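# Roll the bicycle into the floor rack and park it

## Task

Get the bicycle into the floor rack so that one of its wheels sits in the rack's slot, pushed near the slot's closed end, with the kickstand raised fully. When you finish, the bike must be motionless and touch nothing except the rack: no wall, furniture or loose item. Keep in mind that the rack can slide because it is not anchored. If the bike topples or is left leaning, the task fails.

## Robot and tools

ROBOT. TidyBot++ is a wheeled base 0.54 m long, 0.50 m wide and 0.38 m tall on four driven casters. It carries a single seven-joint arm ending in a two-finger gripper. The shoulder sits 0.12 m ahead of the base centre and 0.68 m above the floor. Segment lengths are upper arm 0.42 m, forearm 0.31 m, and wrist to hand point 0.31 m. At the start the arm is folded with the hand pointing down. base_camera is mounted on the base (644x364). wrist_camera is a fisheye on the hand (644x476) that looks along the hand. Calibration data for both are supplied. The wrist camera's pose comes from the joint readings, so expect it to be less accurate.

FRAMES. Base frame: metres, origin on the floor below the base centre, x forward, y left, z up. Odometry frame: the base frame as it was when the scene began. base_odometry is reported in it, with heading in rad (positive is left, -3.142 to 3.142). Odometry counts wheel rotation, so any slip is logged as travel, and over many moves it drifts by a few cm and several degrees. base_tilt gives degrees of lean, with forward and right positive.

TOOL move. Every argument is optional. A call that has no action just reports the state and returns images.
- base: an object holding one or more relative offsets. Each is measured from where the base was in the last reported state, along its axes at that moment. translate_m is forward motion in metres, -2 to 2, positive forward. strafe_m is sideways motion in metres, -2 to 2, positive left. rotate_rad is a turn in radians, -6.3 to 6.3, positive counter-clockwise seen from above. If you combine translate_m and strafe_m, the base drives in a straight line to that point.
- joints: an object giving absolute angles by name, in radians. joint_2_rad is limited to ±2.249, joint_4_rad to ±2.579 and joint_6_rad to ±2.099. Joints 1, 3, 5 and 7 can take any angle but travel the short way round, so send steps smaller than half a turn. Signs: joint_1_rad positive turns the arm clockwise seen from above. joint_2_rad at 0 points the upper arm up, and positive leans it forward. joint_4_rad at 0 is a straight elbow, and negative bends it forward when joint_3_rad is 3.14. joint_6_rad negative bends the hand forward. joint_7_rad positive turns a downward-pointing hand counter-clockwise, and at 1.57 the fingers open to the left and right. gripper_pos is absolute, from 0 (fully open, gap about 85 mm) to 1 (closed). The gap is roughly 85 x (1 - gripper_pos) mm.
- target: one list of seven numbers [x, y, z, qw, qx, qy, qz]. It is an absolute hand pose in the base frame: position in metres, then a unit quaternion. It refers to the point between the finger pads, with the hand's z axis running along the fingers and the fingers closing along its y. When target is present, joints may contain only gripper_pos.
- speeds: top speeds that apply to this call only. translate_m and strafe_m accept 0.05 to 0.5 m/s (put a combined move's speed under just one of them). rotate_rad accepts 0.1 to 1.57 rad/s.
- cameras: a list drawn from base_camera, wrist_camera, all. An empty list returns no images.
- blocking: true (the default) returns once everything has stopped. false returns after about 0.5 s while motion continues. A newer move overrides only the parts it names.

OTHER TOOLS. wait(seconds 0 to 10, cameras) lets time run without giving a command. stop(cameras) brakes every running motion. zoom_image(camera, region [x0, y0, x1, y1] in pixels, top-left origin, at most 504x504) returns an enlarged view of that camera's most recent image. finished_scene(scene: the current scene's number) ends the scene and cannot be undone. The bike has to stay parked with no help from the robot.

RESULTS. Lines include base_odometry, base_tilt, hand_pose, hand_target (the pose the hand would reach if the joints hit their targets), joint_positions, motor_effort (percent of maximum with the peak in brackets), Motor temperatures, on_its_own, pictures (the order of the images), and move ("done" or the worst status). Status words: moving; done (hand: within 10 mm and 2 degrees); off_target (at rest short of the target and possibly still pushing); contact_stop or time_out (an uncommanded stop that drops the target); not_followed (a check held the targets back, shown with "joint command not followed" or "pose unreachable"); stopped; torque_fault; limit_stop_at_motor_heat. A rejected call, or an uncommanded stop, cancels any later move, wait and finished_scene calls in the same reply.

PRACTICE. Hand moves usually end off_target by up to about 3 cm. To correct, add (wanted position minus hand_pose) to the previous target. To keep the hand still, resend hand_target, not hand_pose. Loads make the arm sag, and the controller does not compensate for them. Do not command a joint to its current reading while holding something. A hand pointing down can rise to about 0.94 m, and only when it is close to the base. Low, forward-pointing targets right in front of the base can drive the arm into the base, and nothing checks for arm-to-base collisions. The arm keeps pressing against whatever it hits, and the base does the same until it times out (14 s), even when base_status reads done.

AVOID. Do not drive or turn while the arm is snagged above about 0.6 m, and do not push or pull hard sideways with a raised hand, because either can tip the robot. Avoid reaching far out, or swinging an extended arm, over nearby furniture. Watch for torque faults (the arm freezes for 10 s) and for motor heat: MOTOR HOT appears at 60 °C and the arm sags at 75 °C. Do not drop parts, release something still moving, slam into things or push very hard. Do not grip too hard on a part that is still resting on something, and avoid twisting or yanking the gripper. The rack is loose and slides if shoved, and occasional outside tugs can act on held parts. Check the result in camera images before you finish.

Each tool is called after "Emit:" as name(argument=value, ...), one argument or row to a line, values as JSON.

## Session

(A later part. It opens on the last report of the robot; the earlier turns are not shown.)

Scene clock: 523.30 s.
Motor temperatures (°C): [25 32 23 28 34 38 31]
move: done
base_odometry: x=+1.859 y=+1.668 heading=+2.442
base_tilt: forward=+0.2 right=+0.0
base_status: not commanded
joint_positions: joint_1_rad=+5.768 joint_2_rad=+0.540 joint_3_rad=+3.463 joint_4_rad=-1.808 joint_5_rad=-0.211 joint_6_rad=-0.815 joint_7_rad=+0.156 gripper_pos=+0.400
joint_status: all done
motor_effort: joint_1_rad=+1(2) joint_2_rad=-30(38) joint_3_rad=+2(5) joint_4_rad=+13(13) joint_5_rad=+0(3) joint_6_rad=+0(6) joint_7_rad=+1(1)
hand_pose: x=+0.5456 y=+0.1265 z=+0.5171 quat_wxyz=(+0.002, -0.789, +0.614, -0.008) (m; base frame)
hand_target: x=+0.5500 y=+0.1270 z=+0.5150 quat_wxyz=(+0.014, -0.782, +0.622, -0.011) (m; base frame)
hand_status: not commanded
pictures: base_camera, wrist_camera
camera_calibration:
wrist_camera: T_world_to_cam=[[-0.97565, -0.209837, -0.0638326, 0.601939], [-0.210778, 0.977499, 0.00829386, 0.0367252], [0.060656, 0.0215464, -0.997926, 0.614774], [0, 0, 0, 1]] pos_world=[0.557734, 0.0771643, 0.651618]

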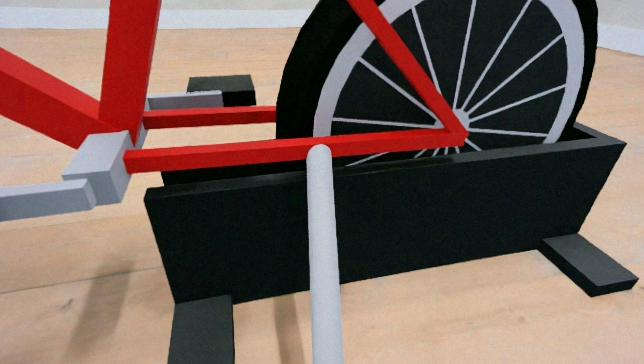

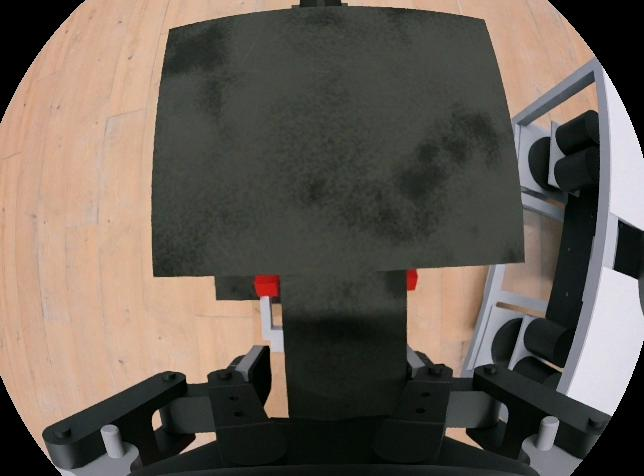

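Emit:
move(
  joints={"gripper_pos": 0.1},
  cameras=["base_camera", "wrist_camera"],
)

Scene clock: 524.07 s.
Motor temperatures (°C): [25 32 23 28 34 38 31]
move: done
base_odometry: x=+1.859 y=+1.668 heading=+2.442
base_tilt: forward=+0.2 right=+0.0
base_status: not commanded
joint_positions: joint_1_rad=+5.768 joint_2_rad=+0.540 joint_3_rad=+3.463 joint_4_rad=-1.809 joint_5_rad=-0.211 joint_6_rad=-0.815 joint_7_rad=+0.156 gripper_pos=+0.100
joint_status: all done
motor_effort: joint_1_rad=+1(1) joint_2_rad=-31(31) joint_3_rad=+2(2) joint_4_rad=+13(14) joint_5_rad=+0(2) joint_6_rad=+0(1) joint_7_rad=+1(1)
hand_pose: x=+0.5449 y=+0.1263 z=+0.5168 quat_wxyz=(+0.001, -0.789, +0.614, -0.007) (m; base frame)
hand_target: x=+0.5500 y=+0.1270 z=+0.5150 quat_wxyz=(+0.014, -0.782, +0.622, -0.011) (m; base frame)
hand_status: not commanded
pictures: base_camera, wrist_camera
camera_calibration:
wrist_camera: T_world_to_cam=[[-0.975792, -0.209622, -0.0623571, 0.600425], [-0.210528, 0.977553, 0.00825797, 0.0366793], [0.0592264, 0.021186, -0.99802, 0.615354], [0, 0, 0, 1]] pos_world=[0.557166, 0.0769693, 0.651273]

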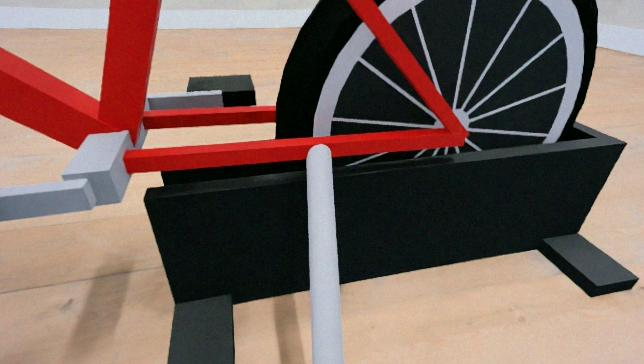

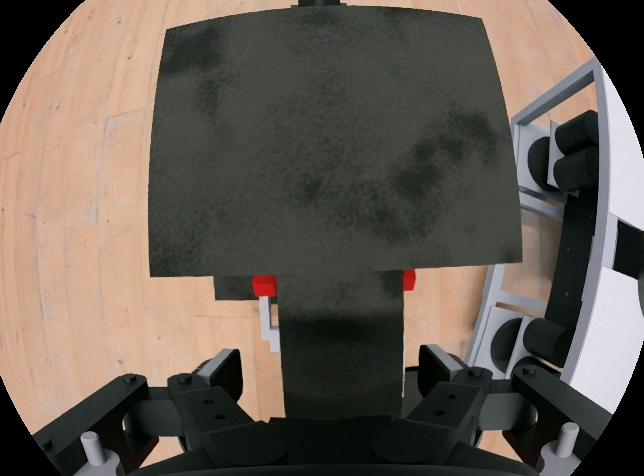

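Emit:
move(
  target=[0.54, 0.122, 0.61, 0, 0.7824, -0.6224, 0],
  cameras=[],
)

Emit:
move(
  target=[0.45, 0.08, 0.72, -0.0682, 0.7796, -0.6202, 0.0542],
  cameras=["base_camera", "wrist_camera"],
)

Scene clock: 525.50 s.
Motor temperatures (°C): [25 32 23 28 34 38 31]
move: off_target
base_odometry: x=+1.859 y=+1.668 heading=+2.442
base_tilt: forward=+0.2 right=+0.0
base_status: not commanded
joint_positions: joint_1_rad=+5.809 joint_2_rad=+0.386 joint_3_rad=+3.419 joint_4_rad=-1.682 joint_5_rad=-0.156 joint_6_rad=-1.010 joint_7_rad=+0.096 gripper_pos=+0.100
joint_status: not commanded
motor_effort: joint_1_rad=+1(1) joint_2_rad=-28(34) joint_3_rad=+1(3) joint_4_rad=+15(16) joint_5_rad=+1(2) joint_6_rad=+0(1) joint_7_rad=+1(1)
hand_pose: x=+0.5603 y=+0.1340 z=+0.6145 quat_wxyz=(+0.040, -0.786, +0.617, -0.015) (m; base frame)
hand_target: x=+0.5400 y=+0.1220 z=+0.6100 quat_wxyz=(+0.000, -0.783, +0.623, +0.000) (m; base frame)
hand_status: off_target (0.024 m and 5.0 deg from the pose sent, 0.093 m and 1.5 deg at the start)
pictures: none
No camera images: "cameras" was empty.

Scene clock: 527.10 s.
Motor temperatures (°C): [25 32 23 28 34 38 31]
move: off_target
base_odometry: x=+1.859 y=+1.668 heading=+2.442
base_tilt: forward=+0.2 right=+0.0
base_status: not commanded
joint_positions: joint_1_rad=+6.191 joint_2_rad=-0.033 joint_3_rad=+3.016 joint_4_rad=-1.839 joint_5_rad=-0.060 joint_6_rad=-1.085 joint_7_rad=+0.049 gripper_pos=+0.100
joint_status: not commanded
motor_effort: joint_1_rad=+1(1) joint_2_rad=-15(31) joint_3_rad=+0(2) joint_4_rad=+18(18) joint_5_rad=+1(2) joint_6_rad=+2(2) joint_7_rad=+1(1)
hand_pose: x=+0.4742 y=+0.0970 z=+0.7279 quat_wxyz=(+0.112, -0.782, +0.610, -0.061) (m; base frame)
hand_target: x=+0.4500 y=+0.0800 z=+0.7200 quat_wxyz=(+0.068, -0.780, +0.620, -0.054) (m; base frame)
hand_status: off_target (0.031 m and 5.2 deg from the pose sent, 0.162 m and 5.6 deg at the start)
pictures: base_camera, wrist_camera
camera_calibration:
wrist_camera: T_world_to_cam=[[-0.936198, -0.188883, -0.296405, 0.688026], [-0.217966, 0.973582, 0.0680359, 0.00907623], [0.275724, 0.128301, -0.952636, 0.684745], [0, 0, 0, 1]] pos_world=[0.457307, 0.0332662, 0.855629]

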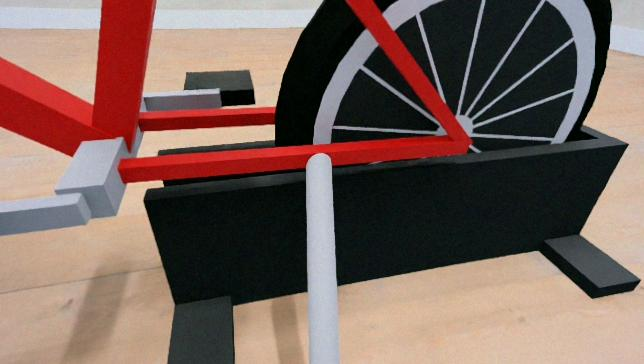

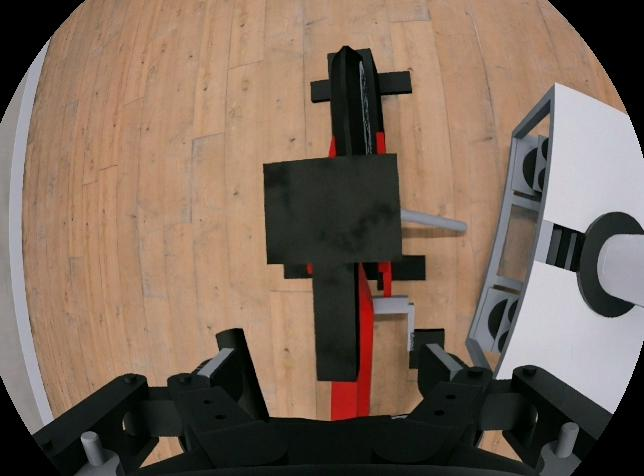

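Emit:
move(
  base={"translate_m": -0.3},
  joints={"joint_1_rad": 0, "joint_2_rad": -0.5, "joint_3_rad": 3.111, "joint_4_rad": -2.4, "joint_5_rad": 0.018, "joint_6_rad": -0.6, "joint_7_rad": 1.54, "gripper_pos": 1.0},
  cameras=["base_camera", "wrist_camera"],
)

Scene clock: 529.63 s.
Motor temperatures (°C): [25 32 23 28 34 38 31]
move: done
base_odometry: x=+2.089 y=+1.475 heading=+2.442
base_tilt: forward=+0.2 right=+0.0
base_status: done
joint_positions: joint_1_rad=+6.265 joint_2_rad=-0.481 joint_3_rad=+3.083 joint_4_rad=-2.386 joint_5_rad=-0.034 joint_6_rad=-0.678 joint_7_rad=+1.492 gripper_pos=+0.999
joint_status: all done
motor_effort: joint_1_rad=+1(2) joint_2_rad=+0(21) joint_3_rad=+1(2) joint_4_rad=+19(20) joint_5_rad=+1(3) joint_6_rad=+4(5) joint_7_rad=+1(2)
hand_pose: x=+0.3845 y=+0.0266 z=+0.6872 quat_wxyz=(+0.021, -0.961, +0.011, -0.275) (m; base frame)
hand_target: x=+0.4007 y=+0.0060 z=+0.6999 quat_wxyz=(-0.005, -0.949, -0.006, -0.315) (m; base frame)
hand_status: not commanded
pictures: base_camera, wrist_camera
camera_calibration:
wrist_camera: T_world_to_cam=[[-0.0130378, -0.993957, -0.10899, 0.116408], [-0.85715, 0.0672386, -0.510659, 0.728369], [0.514902, 0.0867632, -0.852847, 0.520317], [0, 0, 0, 1]] pos_world=[0.357927, 0.0215854, 0.828387]

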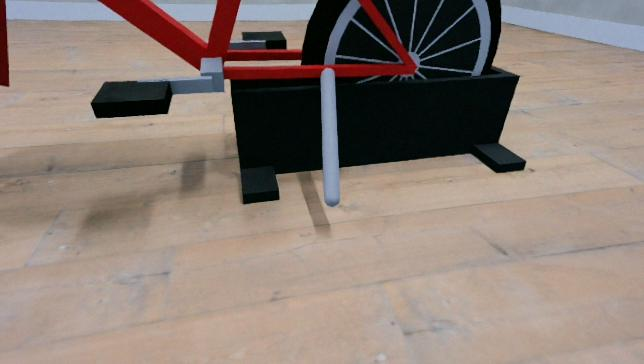

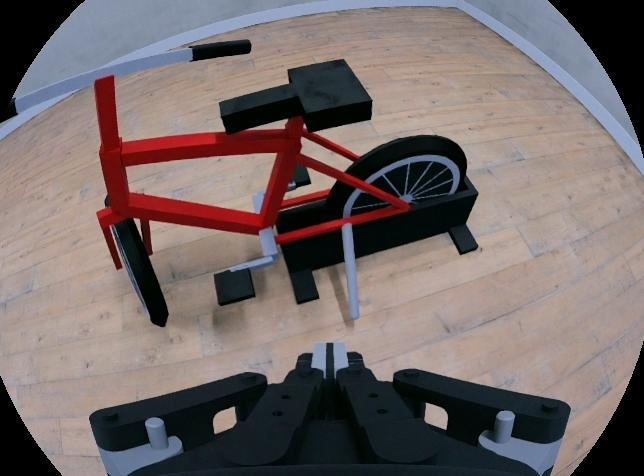

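Emit:
move(
  target=[0.58, 0.07, 0.25, 0, -0.9239, 0, -0.3827],
  cameras=["base_camera", "wrist_camera"],
)

Scene clock: 534.50 s.
Motor temperatures (°C): [25 32 23 28 34 38 31]
move: off_target
base_odometry: x=+2.089 y=+1.475 heading=+2.442
base_tilt: forward=+0.2 right=+0.0
base_status: not commanded
joint_positions: joint_1_rad=+5.993 joint_2_rad=+1.413 joint_3_rad=+3.145 joint_4_rad=-2.276 joint_5_rad=-0.145 joint_6_rad=+1.241 joint_7_rad=+1.426 gripper_pos=+0.999
joint_status: not commanded
motor_effort: joint_1_rad=+1(1) joint_2_rad=-32(34) joint_3_rad=+0(1) joint_4_rad=-4(20) joint_5_rad=+0(2) joint_6_rad=+6(6) joint_7_rad=+1(1)
hand_pose: x=+0.5609 y=+0.0872 z=+0.2417 quat_wxyz=(+0.016, -0.939, -0.023, -0.344) (m; base frame)
hand_target: x=+0.5800 y=+0.0700 z=+0.2500 quat_wxyz=(+0.000, -0.924, +0.000, -0.383) (m; base frame)
hand_status: off_target (0.027 m and 5.8 deg from the pose sent, 0.481 m and 13.4 deg at the start)
pictures: base_camera, wrist_camera
camera_calibration:
wrist_camera: T_world_to_cam=[[0.0597376, -0.995213, -0.0773499, 0.0820571], [-0.775658, 0.00249528, -0.631149, 0.637066], [0.62832, 0.0977003, -0.771795, -0.0397949], [0, 0, 0, 1]] pos_world=[0.514247, 0.0839626, 0.377717]

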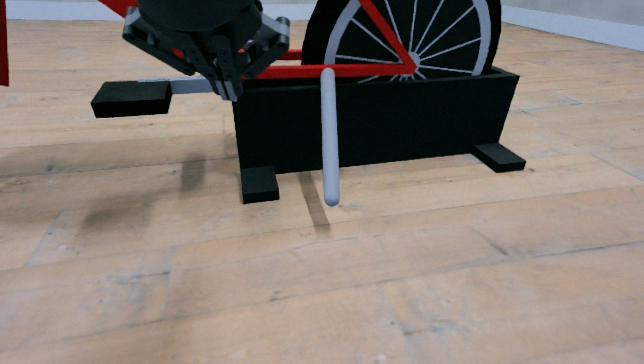

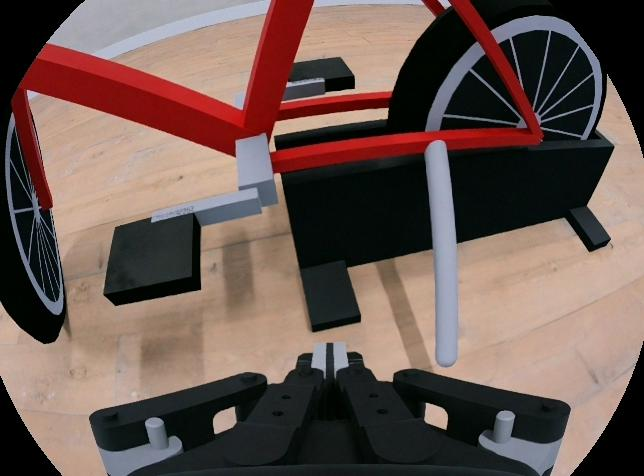

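Emit:
move(
  target=[0.67, 0.04, 0.10, 0, -0.9239, 0, -0.3827],
  cameras=["base_camera", "wrist_camera"],
)

Scene clock: 536.47 s.
Motor temperatures (°C): [25 32 23 28 34 38 31]
move: off_target
base_odometry: x=+2.089 y=+1.475 heading=+2.442
base_tilt: forward=+0.3 right=+0.0
base_status: not commanded
joint_positions: joint_1_rad=+6.128 joint_2_rad=+1.681 joint_3_rad=+3.145 joint_4_rad=-1.716 joint_5_rad=-0.144 joint_6_rad=+1.115 joint_7_rad=+1.455 gripper_pos=+0.999
joint_status: not commanded
motor_effort: joint_1_rad=+1(2) joint_2_rad=-37(38) joint_3_rad=+0(1) joint_4_rad=+1(4) joint_5_rad=+1(2) joint_6_rad=+6(7) joint_7_rad=+1(1)
hand_pose: x=+0.6905 y=+0.0485 z=+0.1293 quat_wxyz=(+0.010, -0.907, +0.037, -0.419) (m; base frame)
hand_target: x=+0.6700 y=+0.0400 z=+0.1000 quat_wxyz=(+0.000, -0.924, +0.000, -0.383) (m; base frame)
hand_status: off_target (0.037 m and 6.3 deg from the pose sent, 0.185 m and 5.8 deg at the start)
pictures: base_camera, wrist_camera
camera_calibration:
wrist_camera: T_world_to_cam=[[-0.0442187, -0.993035, -0.109206, 0.102829], [-0.657769, 0.111215, -0.744964, 0.594821], [0.751921, 0.0388911, -0.658106, -0.301459], [0, 0, 0, 1]] pos_world=[0.622475, 0.0476843, 0.255958]

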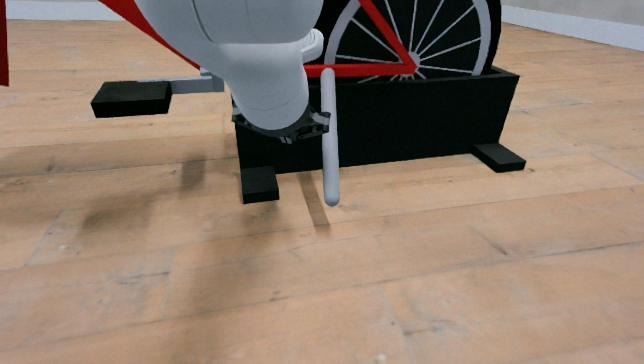

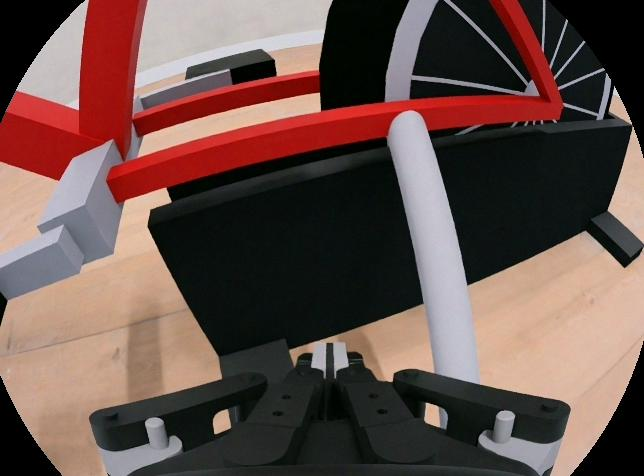

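Emit:
move(
  target=[0.655, 0.04, 0.05, 0, -0.9239, 0, -0.3827],
  cameras=["base_camera", "wrist_camera"],
)

Scene clock: 537.93 s.
Motor temperatures (°C): [25 32 23 28 34 38 31]
move: off_target
base_odometry: x=+2.089 y=+1.475 heading=+2.442
base_tilt: forward=+0.3 right=+0.0
base_status: not commanded
joint_positions: joint_1_rad=+6.128 joint_2_rad=+1.818 joint_3_rad=+3.145 joint_4_rad=-1.603 joint_5_rad=-0.144 joint_6_rad=+1.115 joint_7_rad=+1.455 gripper_pos=+0.999
joint_status: not commanded
motor_effort: joint_1_rad=+1(1) joint_2_rad=-35(39) joint_3_rad=-1(1) joint_4_rad=+0(1) joint_5_rad=+1(1) joint_6_rad=+6(7) joint_7_rad=+1(1)
hand_pose: x=+0.6679 y=+0.0450 z=+0.0685 quat_wxyz=(+0.008, -0.913, +0.036, -0.407) (m; base frame)
hand_target: x=+0.6550 y=+0.0400 z=+0.0500 quat_wxyz=(+0.000, -0.924, +0.000, -0.383) (m; base frame)
hand_status: off_target (0.023 m and 5.2 deg from the pose sent, 0.087 m and 6.3 deg at the start)
pictures: base_camera, wrist_camera
camera_calibration:
wrist_camera: T_world_to_cam=[[-0.0464482, -0.993459, -0.104312, 0.0929396], [-0.676114, 0.108136, -0.728819, 0.546273], [0.735332, 0.0366745, -0.676714, -0.311864], [0, 0, 0, 1]] pos_world=[0.602983, 0.0446973, 0.196786]

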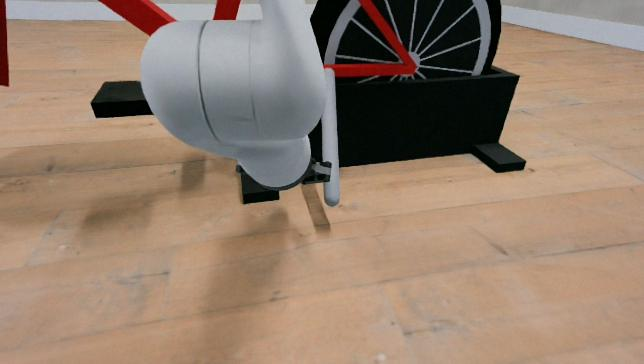

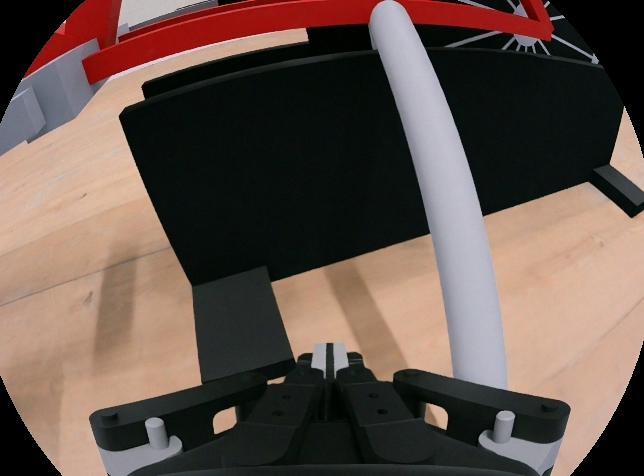

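Emit:
move(
  target=[0.655, -0.02, 0.05, 0, -0.9239, 0, -0.3827],
  cameras=["base_camera", "wrist_camera"],
)

Scene clock: 539.40 s.
Motor temperatures (°C): [25 32 23 28 34 38 31]
move: off_target
base_odometry: x=+2.089 y=+1.475 heading=+2.442
base_tilt: forward=+0.2 right=+0.0
base_status: not commanded
joint_positions: joint_1_rad=+6.291 joint_2_rad=+1.820 joint_3_rad=+3.145 joint_4_rad=-1.603 joint_5_rad=+0.025 joint_6_rad=+1.115 joint_7_rad=+1.522 gripper_pos=+0.999
joint_status: not commanded
motor_effort: joint_1_rad=+4(6) joint_2_rad=-34(38) joint_3_rad=+2(4) joint_4_rad=+0(2) joint_5_rad=-2(6) joint_6_rad=+5(8) joint_7_rad=+1(1)
hand_pose: x=+0.6701 y=+0.0027 z=+0.0668 quat_wxyz=(+0.015, -0.914, +0.015, -0.405) (m; base frame)
hand_target: x=+0.6550 y=-0.0200 z=+0.0500 quat_wxyz=(+0.000, -0.924, +0.000, -0.383) (m; base frame)
hand_status: off_target (0.032 m and 3.7 deg from the pose sent, 0.069 m and 5.2 deg at the start)
pictures: base_camera, wrist_camera
camera_calibration:
wrist_camera: T_world_to_cam=[[-0.00250179, -0.99487, -0.101129, 0.0211345], [-0.684142, 0.0754611, -0.725434, 0.556361], [0.729344, 0.0673717, -0.680821, -0.308871], [0, 0, 0, 1]] pos_world=[0.605956, -0.000148412, 0.195455]

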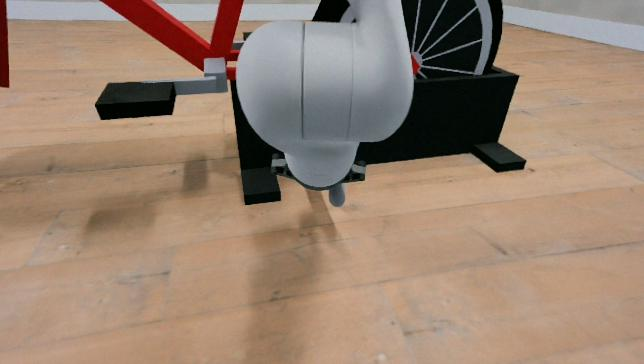

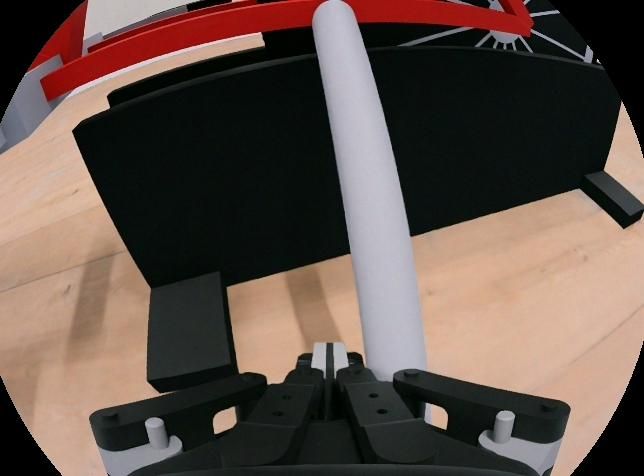

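Emit:
move(
  target=[0.655, -0.06, 0.055, 0, -0.9239, 0, -0.3827],
  cameras=["base_camera", "wrist_camera"],
)

Scene clock: 540.80 s.
Motor temperatures (°C): [25 32 23 28 34 38 31]
move: off_target
base_odometry: x=+2.089 y=+1.475 heading=+2.442
base_tilt: forward=+0.2 right=+0.0
base_status: not commanded
joint_positions: joint_1_rad=+6.422 joint_2_rad=+1.820 joint_3_rad=+3.134 joint_4_rad=-1.603 joint_5_rad=+0.146 joint_6_rad=+1.107 joint_7_rad=+1.575 gripper_pos=+0.999
joint_status: not commanded
motor_effort: joint_1_rad=+7(9) joint_2_rad=-38(40) joint_3_rad=+3(6) joint_4_rad=+2(3) joint_5_rad=-4(6) joint_6_rad=+8(9) joint_7_rad=+1(1)
hand_pose: x=+0.6669 y=-0.0311 z=+0.0664 quat_wxyz=(+0.021, -0.915, +0.008, -0.403) (m; base frame)
hand_target: x=+0.6550 y=-0.0600 z=+0.0550 quat_wxyz=(+0.000, -0.924, +0.000, -0.383) (m; base frame)
hand_status: off_target (0.033 m and 3.6 deg from the pose sent, 0.066 m and 3.7 deg at the start)
pictures: base_camera, wrist_camera
camera_calibration:
wrist_camera: T_world_to_cam=[[0.0141433, -0.994286, -0.105812, -0.0232827], [-0.68722, 0.0672016, -0.723334, 0.558067], [0.726311, 0.0829462, -0.682343, -0.301919], [0, 0, 0, 1]] pos_world=[0.603132, -0.0356096, 0.195193]

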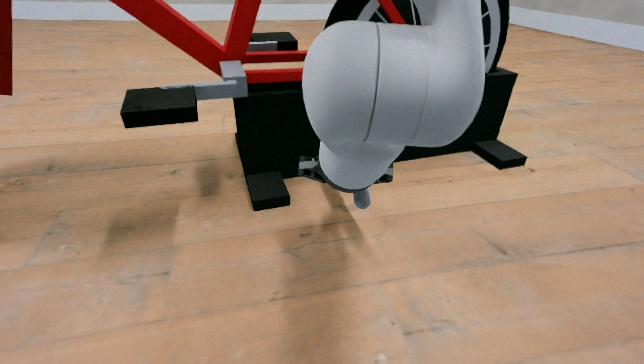

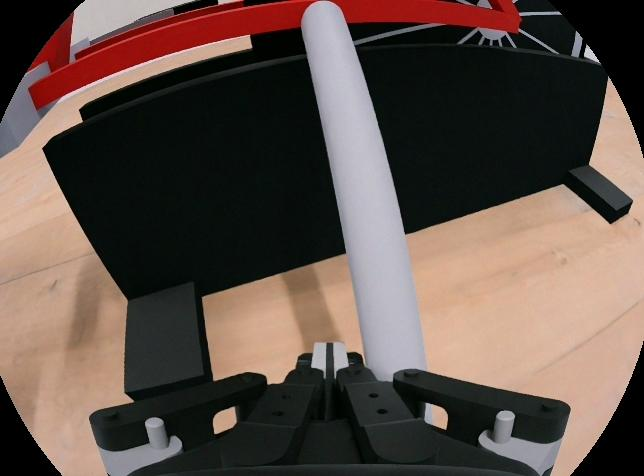

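Emit:
move(
  target=[0.655, -0.11, 0.06, 0, -0.9239, 0, -0.3827],
  cameras=["base_camera", "wrist_camera"],
)

Scene clock: 542.40 s.
Motor temperatures (°C): [25 32 23 28 34 38 31]
move: off_target
base_odometry: x=+2.088 y=+1.475 heading=+2.442
base_tilt: forward=+0.2 right=+0.0
base_status: not commanded
joint_positions: joint_1_rad=+6.553 joint_2_rad=+1.819 joint_3_rad=+3.105 joint_4_rad=-1.600 joint_5_rad=+0.297 joint_6_rad=+1.080 joint_7_rad=+1.628 gripper_pos=+0.999
joint_status: not commanded
motor_effort: joint_1_rad=+11(13) joint_2_rad=-37(38) joint_3_rad=+6(7) joint_4_rad=+1(2) joint_5_rad=-7(9) joint_6_rad=+6(8) joint_7_rad=+1(1)
hand_pose: x=+0.6613 y=-0.0475 z=+0.0670 quat_wxyz=(+0.042, -0.915, -0.007, -0.401) (m; base frame)
hand_target: x=+0.6550 y=-0.1100 z=+0.0600 quat_wxyz=(+0.000, -0.924, +0.000, -0.383) (m; base frame)
hand_status: off_target (0.063 m and 5.5 deg from the pose sent, 0.080 m and 3.6 deg at the start)
pictures: base_camera, wrist_camera
camera_calibration:
wrist_camera: T_world_to_cam=[[0.0590126, -0.98932, -0.13328, -0.0670906], [-0.691999, 0.0556858, -0.719748, 0.55815], [0.719483, 0.134703, -0.681322, -0.289184], [0, 0, 0, 1]] pos_world=[0.598261, -0.058501, 0.195758]

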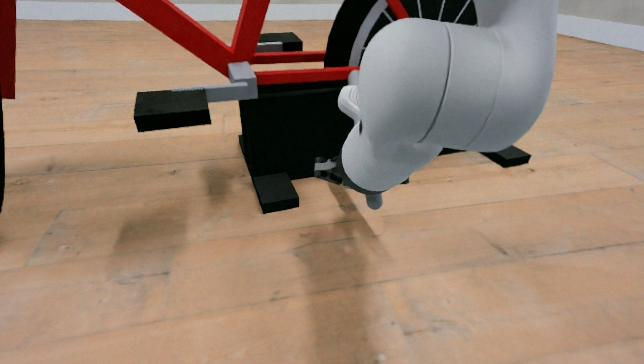

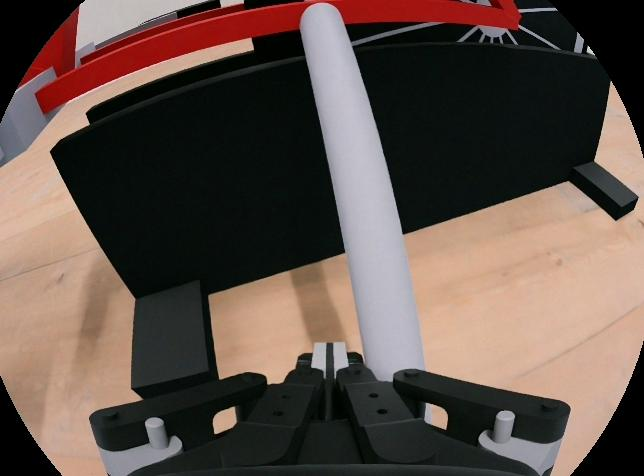

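Emit:
move(
  target=[0.65, -0.17, 0.06, 0, -0.9239, 0, -0.3827],
  cameras=["base_camera", "wrist_camera"],
)

Scene clock: 544.10 s.
Motor temperatures (°C): [25 32 23 28 34 38 31]
move: off_target
base_odometry: x=+2.088 y=+1.475 heading=+2.442
base_tilt: forward=+0.2 right=+0.0
base_status: not commanded
joint_positions: joint_1_rad=+6.757 joint_2_rad=+1.815 joint_3_rad=+3.075 joint_4_rad=-1.557 joint_5_rad=+0.456 joint_6_rad=+0.989 joint_7_rad=+1.664 gripper_pos=+0.999
joint_status: not commanded
motor_effort: joint_1_rad=+7(16) joint_2_rad=-40(40) joint_3_rad=+1(9) joint_4_rad=+3(4) joint_5_rad=-3(11) joint_6_rad=+7(8) joint_7_rad=+1(1)
hand_pose: x=+0.6551 y=-0.1093 z=+0.0633 quat_wxyz=(+0.046, -0.917, +0.007, -0.396) (m; base frame)
hand_target: x=+0.6500 y=-0.1700 z=+0.0600 quat_wxyz=(+0.000, -0.924, +0.000, -0.383) (m; base frame)
hand_status: off_target (0.061 m and 5.7 deg from the pose sent, 0.123 m and 5.5 deg at the start)
pictures: base_camera, wrist_camera
camera_calibration:
wrist_camera: T_world_to_cam=[[0.0352874, -0.98775, -0.152002, -0.111368], [-0.698826, 0.0843408, -0.710302, 0.561708], [0.714421, 0.131288, -0.687289, -0.275629], [0, 0, 0, 1]] pos_world=[0.593381, -0.121192, 0.192618]

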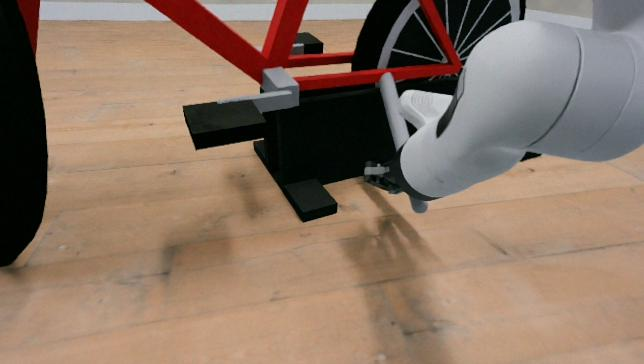

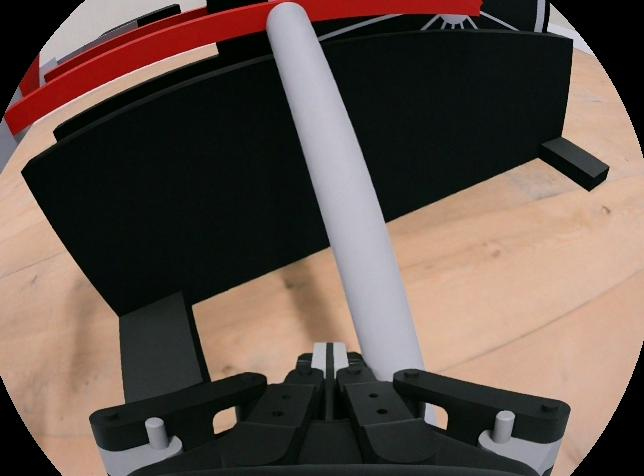

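Emit:
move(
  target=[0.65, -0.205, 0.085, 0, -0.9239, 0, -0.3827],
  cameras=["base_camera", "wrist_camera"],
)

Scene clock: 545.80 s.
Motor temperatures (°C): [25 32 23 28 34 38 31]
move: off_target
base_odometry: x=+2.088 y=+1.475 heading=+2.442
base_tilt: forward=+0.3 right=+0.0
base_status: not commanded
joint_positions: joint_1_rad=+6.854 joint_2_rad=+1.775 joint_3_rad=+3.064 joint_4_rad=-1.578 joint_5_rad=+0.539 joint_6_rad=+0.919 joint_7_rad=+1.685 gripper_pos=+0.999
joint_status: not commanded
motor_effort: joint_1_rad=+8(13) joint_2_rad=-43(44) joint_3_rad=+0(4) joint_4_rad=+7(8) joint_5_rad=-4(7) joint_6_rad=+9(9) joint_7_rad=+1(1)
hand_pose: x=+0.6436 y=-0.1388 z=+0.0720 quat_wxyz=(+0.049, -0.923, +0.004, -0.382) (m; base frame)
hand_target: x=+0.6500 y=-0.2050 z=+0.0850 quat_wxyz=(+0.000, -0.924, +0.000, -0.383) (m; base frame)
hand_status: off_target (0.068 m and 5.6 deg from the pose sent, 0.098 m and 5.7 deg at the start)
pictures: base_camera, wrist_camera
camera_calibration:
wrist_camera: T_world_to_cam=[[0.0389592, -0.98723, -0.154464, -0.140918], [-0.721245, 0.0792044, -0.688137, 0.574382], [0.691584, 0.138215, -0.708949, -0.240352], [0, 0, 0, 1]] pos_world=[0.585984, -0.151392, 0.20309]

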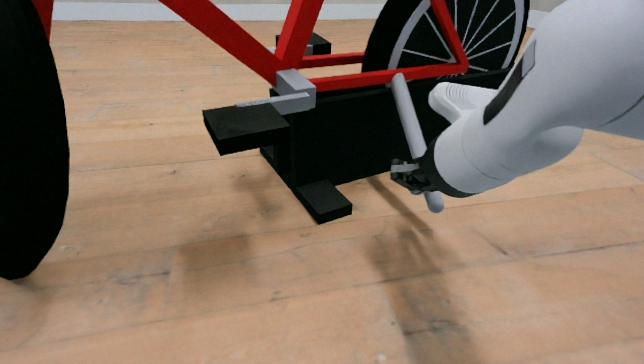

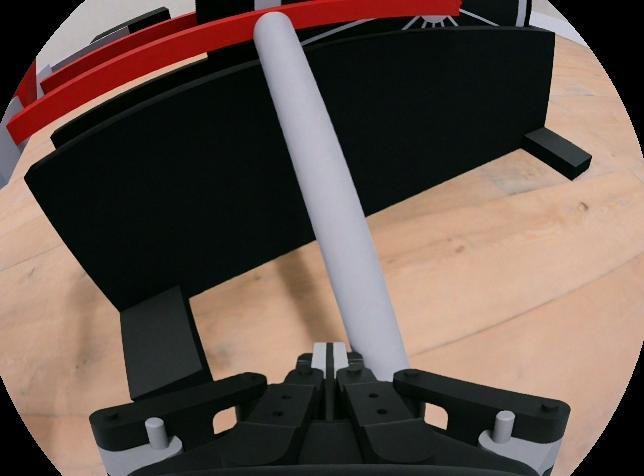

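Emit:
move(
  target=[0.645, -0.235, 0.12, 0, -0.9239, 0, -0.3827],
  cameras=["base_camera", "wrist_camera"],
)

Scene clock: 547.20 s.
Motor temperatures (°C): [25 32 23 28 34 38 31]
move: off_target
base_odometry: x=+2.088 y=+1.475 heading=+2.442
base_tilt: forward=+0.3 right=+0.0
base_status: not commanded
joint_positions: joint_1_rad=+7.007 joint_2_rad=+1.629 joint_3_rad=+3.065 joint_4_rad=-1.600 joint_5_rad=+0.564 joint_6_rad=+0.884 joint_7_rad=+1.700 gripper_pos=+0.999
joint_status: not commanded
motor_effort: joint_1_rad=+1(11) joint_2_rad=-39(46) joint_3_rad=-5(7) joint_4_rad=+3(8) joint_5_rad=+2(6) joint_6_rad=+6(9) joint_7_rad=+1(1)
hand_pose: x=+0.6644 y=-0.2568 z=+0.1422 quat_wxyz=(-0.010, -0.909, +0.038, -0.415) (m; base frame)
hand_target: x=+0.6450 y=-0.2350 z=+0.1200 quat_wxyz=(+0.000, -0.924, +0.000, -0.383) (m; base frame)
hand_status: off_target (0.037 m and 6.1 deg from the pose sent, 0.108 m and 5.6 deg at the start)
pictures: base_camera, wrist_camera
camera_calibration:
wrist_camera: T_world_to_cam=[[-0.0638695, -0.995148, -0.074844, -0.192461], [-0.662392, 0.0983684, -0.742671, 0.62069], [0.74643, 0.00214203, -0.665461, -0.266185], [0, 0, 0, 1]] pos_world=[0.597536, -0.252013, 0.269428]

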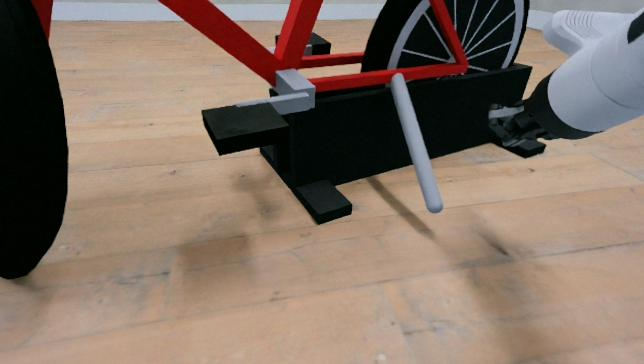

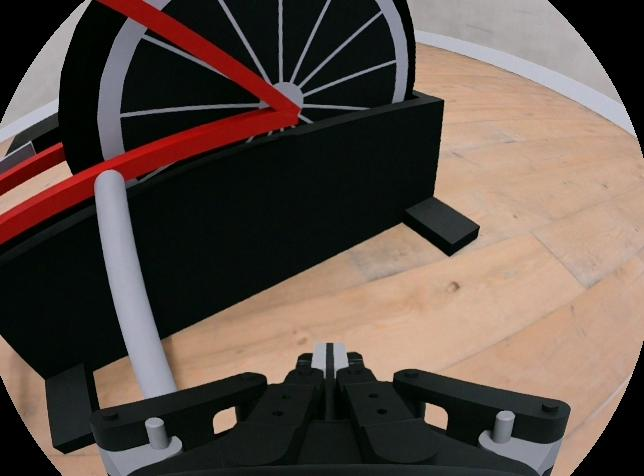

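Emit:
move(
  target=[0.56, -0.16, 0.20, -0.0433, -0.918, -0.1046, -0.3802],
  joints={"gripper_pos": 0.3},
  cameras=["base_camera", "wrist_camera"],
)

Scene clock: 549.87 s.
Motor temperatures (°C): [25 32 23 28 34 38 31]
move: off_target
base_odometry: x=+2.088 y=+1.475 heading=+2.442
base_tilt: forward=+0.2 right=+0.0
base_status: not commanded
joint_positions: joint_1_rad=+6.917 joint_2_rad=+1.541 joint_3_rad=+3.130 joint_4_rad=-2.082 joint_5_rad=+0.515 joint_6_rad=+1.136 joint_7_rad=+2.029 gripper_pos=+0.300
joint_status: all done
motor_effort: joint_1_rad=+1(2) joint_2_rad=-33(39) joint_3_rad=-4(5) joint_4_rad=-4(4) joint_5_rad=+3(4) joint_6_rad=+6(6) joint_7_rad=+1(1)
hand_pose: x=+0.5535 y=-0.1373 z=+0.1876 quat_wxyz=(+0.001, -0.926, -0.094, -0.365) (m; base frame)
hand_target: x=+0.5600 y=-0.1600 z=+0.2000 quat_wxyz=(-0.043, -0.918, -0.105, -0.380) (m; base frame)
hand_status: off_target (0.027 m and 5.6 deg from the pose sent, 0.154 m and 17.4 deg at the start)
pictures: base_camera, wrist_camera
camera_calibration:
wrist_camera: T_world_to_cam=[[0.181444, -0.983388, 0.00502315, -0.226336], [-0.733887, -0.138806, -0.664938, 0.561543], [0.65459, 0.116963, -0.746882, -0.0716172], [0, 0, 0, 1]] pos_world=[0.500057, -0.136255, 0.321039]

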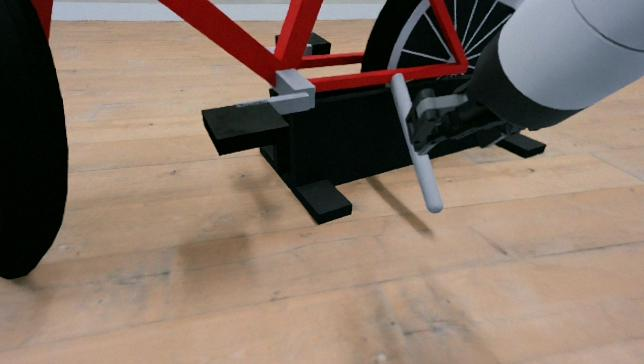

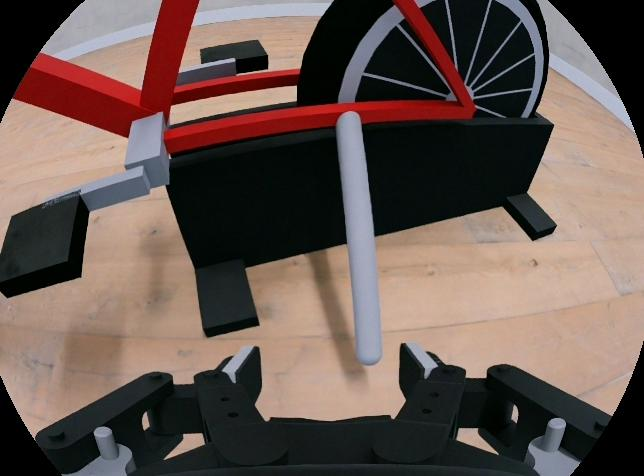

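Emit:
move(
  target=[0.62, -0.172, 0.135, -0.0433, -0.918, -0.1046, -0.3802],
  cameras=["wrist_camera"],
)

Scene clock: 551.40 s.
Motor temperatures (°C): [25 32 23 28 34 38 31]
move: off_target
base_odometry: x=+2.088 y=+1.475 heading=+2.442
base_tilt: forward=+0.2 right=+0.0
base_status: not commanded
joint_positions: joint_1_rad=+6.837 joint_2_rad=+1.602 joint_3_rad=+3.131 joint_4_rad=-1.817 joint_5_rad=+0.497 joint_6_rad=+1.111 joint_7_rad=+1.995 gripper_pos=+0.300
joint_status: not commanded
motor_effort: joint_1_rad=+1(1) joint_2_rad=-36(37) joint_3_rad=-3(4) joint_4_rad=+0(4) joint_5_rad=+2(4) joint_6_rad=+6(7) joint_7_rad=+1(1)
hand_pose: x=+0.6451 y=-0.1615 z=+0.1679 quat_wxyz=(-0.042, -0.896, -0.129, -0.423) (m; base frame)
hand_target: x=+0.6200 y=-0.1720 z=+0.1350 quat_wxyz=(-0.043, -0.918, -0.105, -0.380) (m; base frame)
hand_status: off_target (0.043 m and 6.2 deg from the pose sent, 0.092 m and 5.6 deg at the start)
pictures: wrist_camera
camera_calibration:
wrist_camera: T_world_to_cam=[[0.211999, -0.969334, 0.12429, -0.304128], [-0.628735, -0.232649, -0.742002, 0.542299], [0.748164, 0.0791589, -0.658775, -0.224681], [0, 0, 0, 1]] pos_world=[0.573535, -0.150851, 0.292173]

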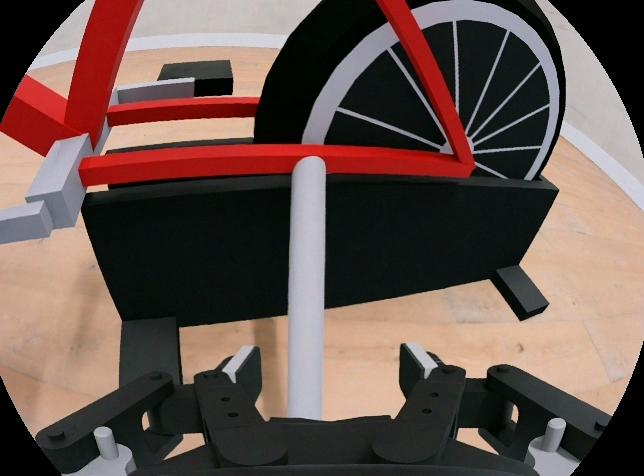

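Emit:
move(
)

Scene clock: 559.63 s.
Motor temperatures (°C): [25 31 23 28 34 38 31]
base_odometry: x=+2.088 y=+1.475 heading=+2.442
base_tilt: forward=+0.2 right=+0.0
base_status: not commanded
joint_positions: joint_1_rad=+6.837 joint_2_rad=+1.602 joint_3_rad=+3.131 joint_4_rad=-1.817 joint_5_rad=+0.496 joint_6_rad=+1.111 joint_7_rad=+1.995 gripper_pos=+0.300
joint_status: not commanded
motor_effort: joint_1_rad=+1(1) joint_2_rad=-37(37) joint_3_rad=-3(4) joint_4_rad=+0(4) joint_5_rad=+2(4) joint_6_rad=+6(7) joint_7_rad=+1(1)
hand_pose: x=+0.6452 y=-0.1619 z=+0.1679 quat_wxyz=(-0.042, -0.896, -0.129, -0.423) (m; base frame)
hand_target: x=+0.6200 y=-0.1720 z=+0.1350 quat_wxyz=(-0.043, -0.918, -0.105, -0.380) (m; base frame)
hand_status: off_target (0.043 m and 6.2 deg from the pose sent, 0.092 m and 5.6 deg at the start)
pictures: base_camera, wrist_camera
camera_calibration:
wrist_camera: T_world_to_cam=[[0.21101, -0.969491, 0.124748, -0.303997], [-0.628843, -0.232344, -0.742006, 0.542421], [0.748353, 0.0781236, -0.658684, -0.22506], [0, 0, 0, 1]] pos_world=[0.573667, -0.151111, 0.292159]

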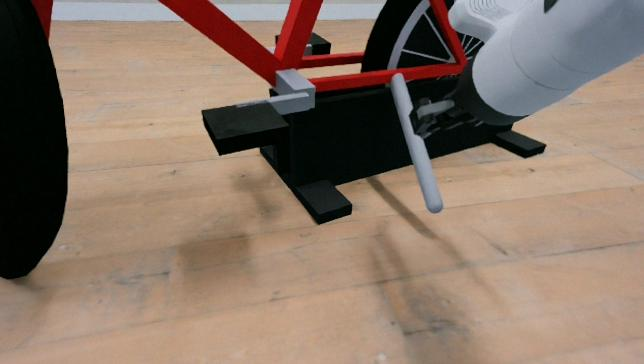

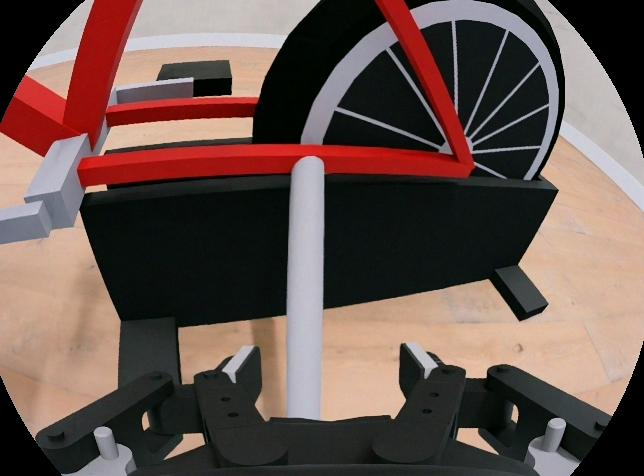

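Emit:
move(
  target=[0.64, -0.163, 0.085, -0.0433, -0.918, -0.1046, -0.3802],
)

Emit:
move(
  target=[0.645, -0.162, 0.045, -0.0433, -0.918, -0.1046, -0.3802],
)

Scene clock: 561.03 s.
Motor temperatures (°C): [25 31 23 28 34 38 31]
move: off_target
base_odometry: x=+2.088 y=+1.475 heading=+2.442
base_tilt: forward=+0.3 right=+0.0
base_status: not commanded
joint_positions: joint_1_rad=+6.767 joint_2_rad=+1.714 joint_3_rad=+3.147 joint_4_rad=-1.650 joint_5_rad=+0.465 joint_6_rad=+1.074 joint_7_rad=+1.933 gripper_pos=+0.300
joint_status: not commanded
motor_effort: joint_1_rad=+1(2) joint_2_rad=-37(39) joint_3_rad=-3(4) joint_4_rad=+1(1) joint_5_rad=+2(3) joint_6_rad=+6(7) joint_7_rad=+1(1)
hand_pose: x=+0.6645 y=-0.1494 z=+0.1155 quat_wxyz=(-0.040, -0.896, -0.131, -0.422) (m; base frame)
hand_target: x=+0.6400 y=-0.1630 z=+0.0850 quat_wxyz=(-0.043, -0.918, -0.105, -0.380) (m; base frame)
hand_status: off_target (0.041 m and 6.2 deg from the pose sent, 0.083 m and 6.2 deg at the start)
pictures: base_camera, wrist_camera
camera_calibration:
wrist_camera: T_world_to_cam=[[0.21704, -0.968559, 0.121603, -0.292902], [-0.629941, -0.234132, -0.740511, 0.518855], [0.7457, 0.0841175, -0.66095, -0.272063], [0, 0, 0, 1]] pos_world=[0.593296, -0.139327, 0.240016]

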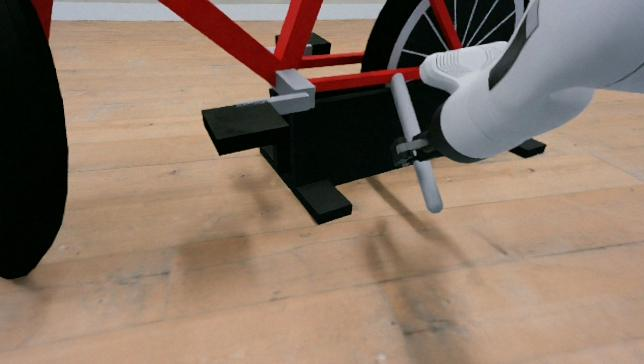

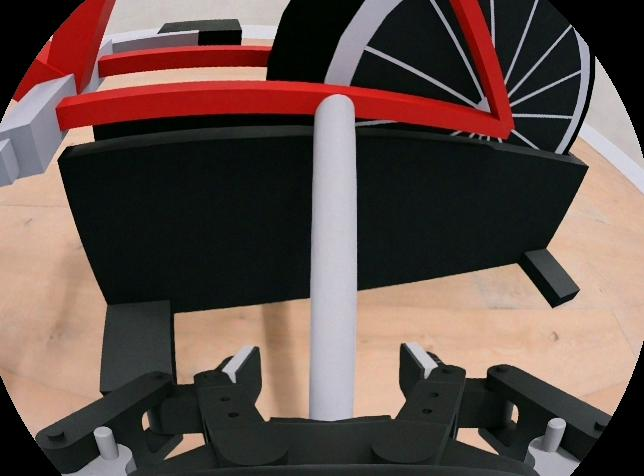

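Scene clock: 562.30 s.
Motor temperatures (°C): [25 31 23 28 34 38 31]
move: off_target
base_odometry: x=+2.088 y=+1.475 heading=+2.442
base_tilt: forward=+0.2 right=+0.0
base_status: not commanded
joint_positions: joint_1_rad=+6.755 joint_2_rad=+1.806 joint_3_rad=+3.155 joint_4_rad=-1.518 joint_5_rad=+0.461 joint_6_rad=+1.042 joint_7_rad=+1.901 gripper_pos=+0.300
joint_status: not commanded
motor_effort: joint_1_rad=+1(1) joint_2_rad=-37(40) joint_3_rad=-3(3) joint_4_rad=+1(2) joint_5_rad=+1(2) joint_6_rad=+6(7) joint_7_rad=+1(1)
hand_pose: x=+0.6699 y=-0.1518 z=+0.0748 quat_wxyz=(-0.041, -0.897, -0.128, -0.421) (m; base frame)
hand_target: x=+0.6450 y=-0.1620 z=+0.0450 quat_wxyz=(-0.043, -0.918, -0.105, -0.380) (m; base frame)
hand_status: off_target (0.040 m and 6.0 deg from the pose sent, 0.074 m and 6.2 deg at the start)
pictures: base_camera, wrist_camera
camera_calibration:
wrist_camera: T_world_to_cam=[[0.2108, -0.969882, 0.122036, -0.287572], [-0.632278, -0.230491, -0.739661, 0.493586], [0.745512, 0.0787595, -0.661822, -0.303371], [0, 0, 0, 1]] pos_world=[0.598871, -0.14125, 0.199403]

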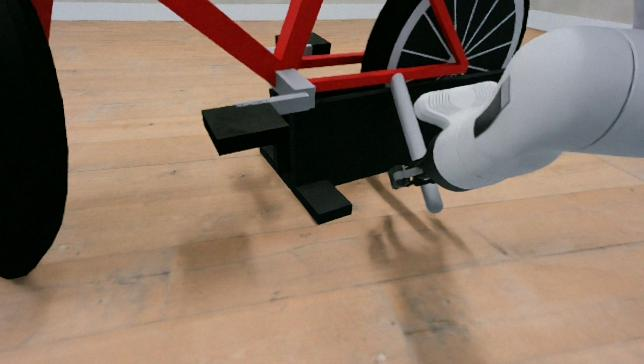

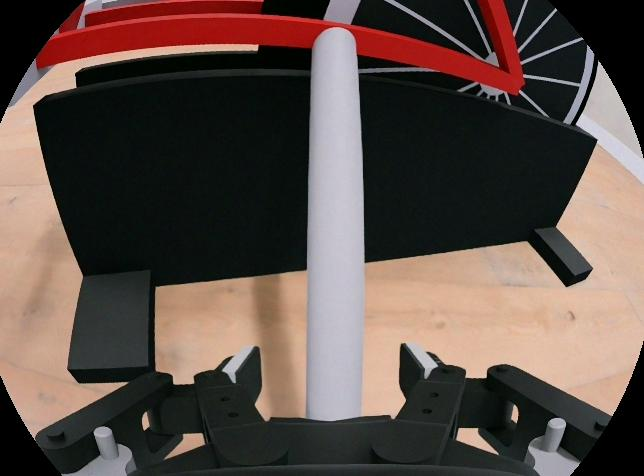

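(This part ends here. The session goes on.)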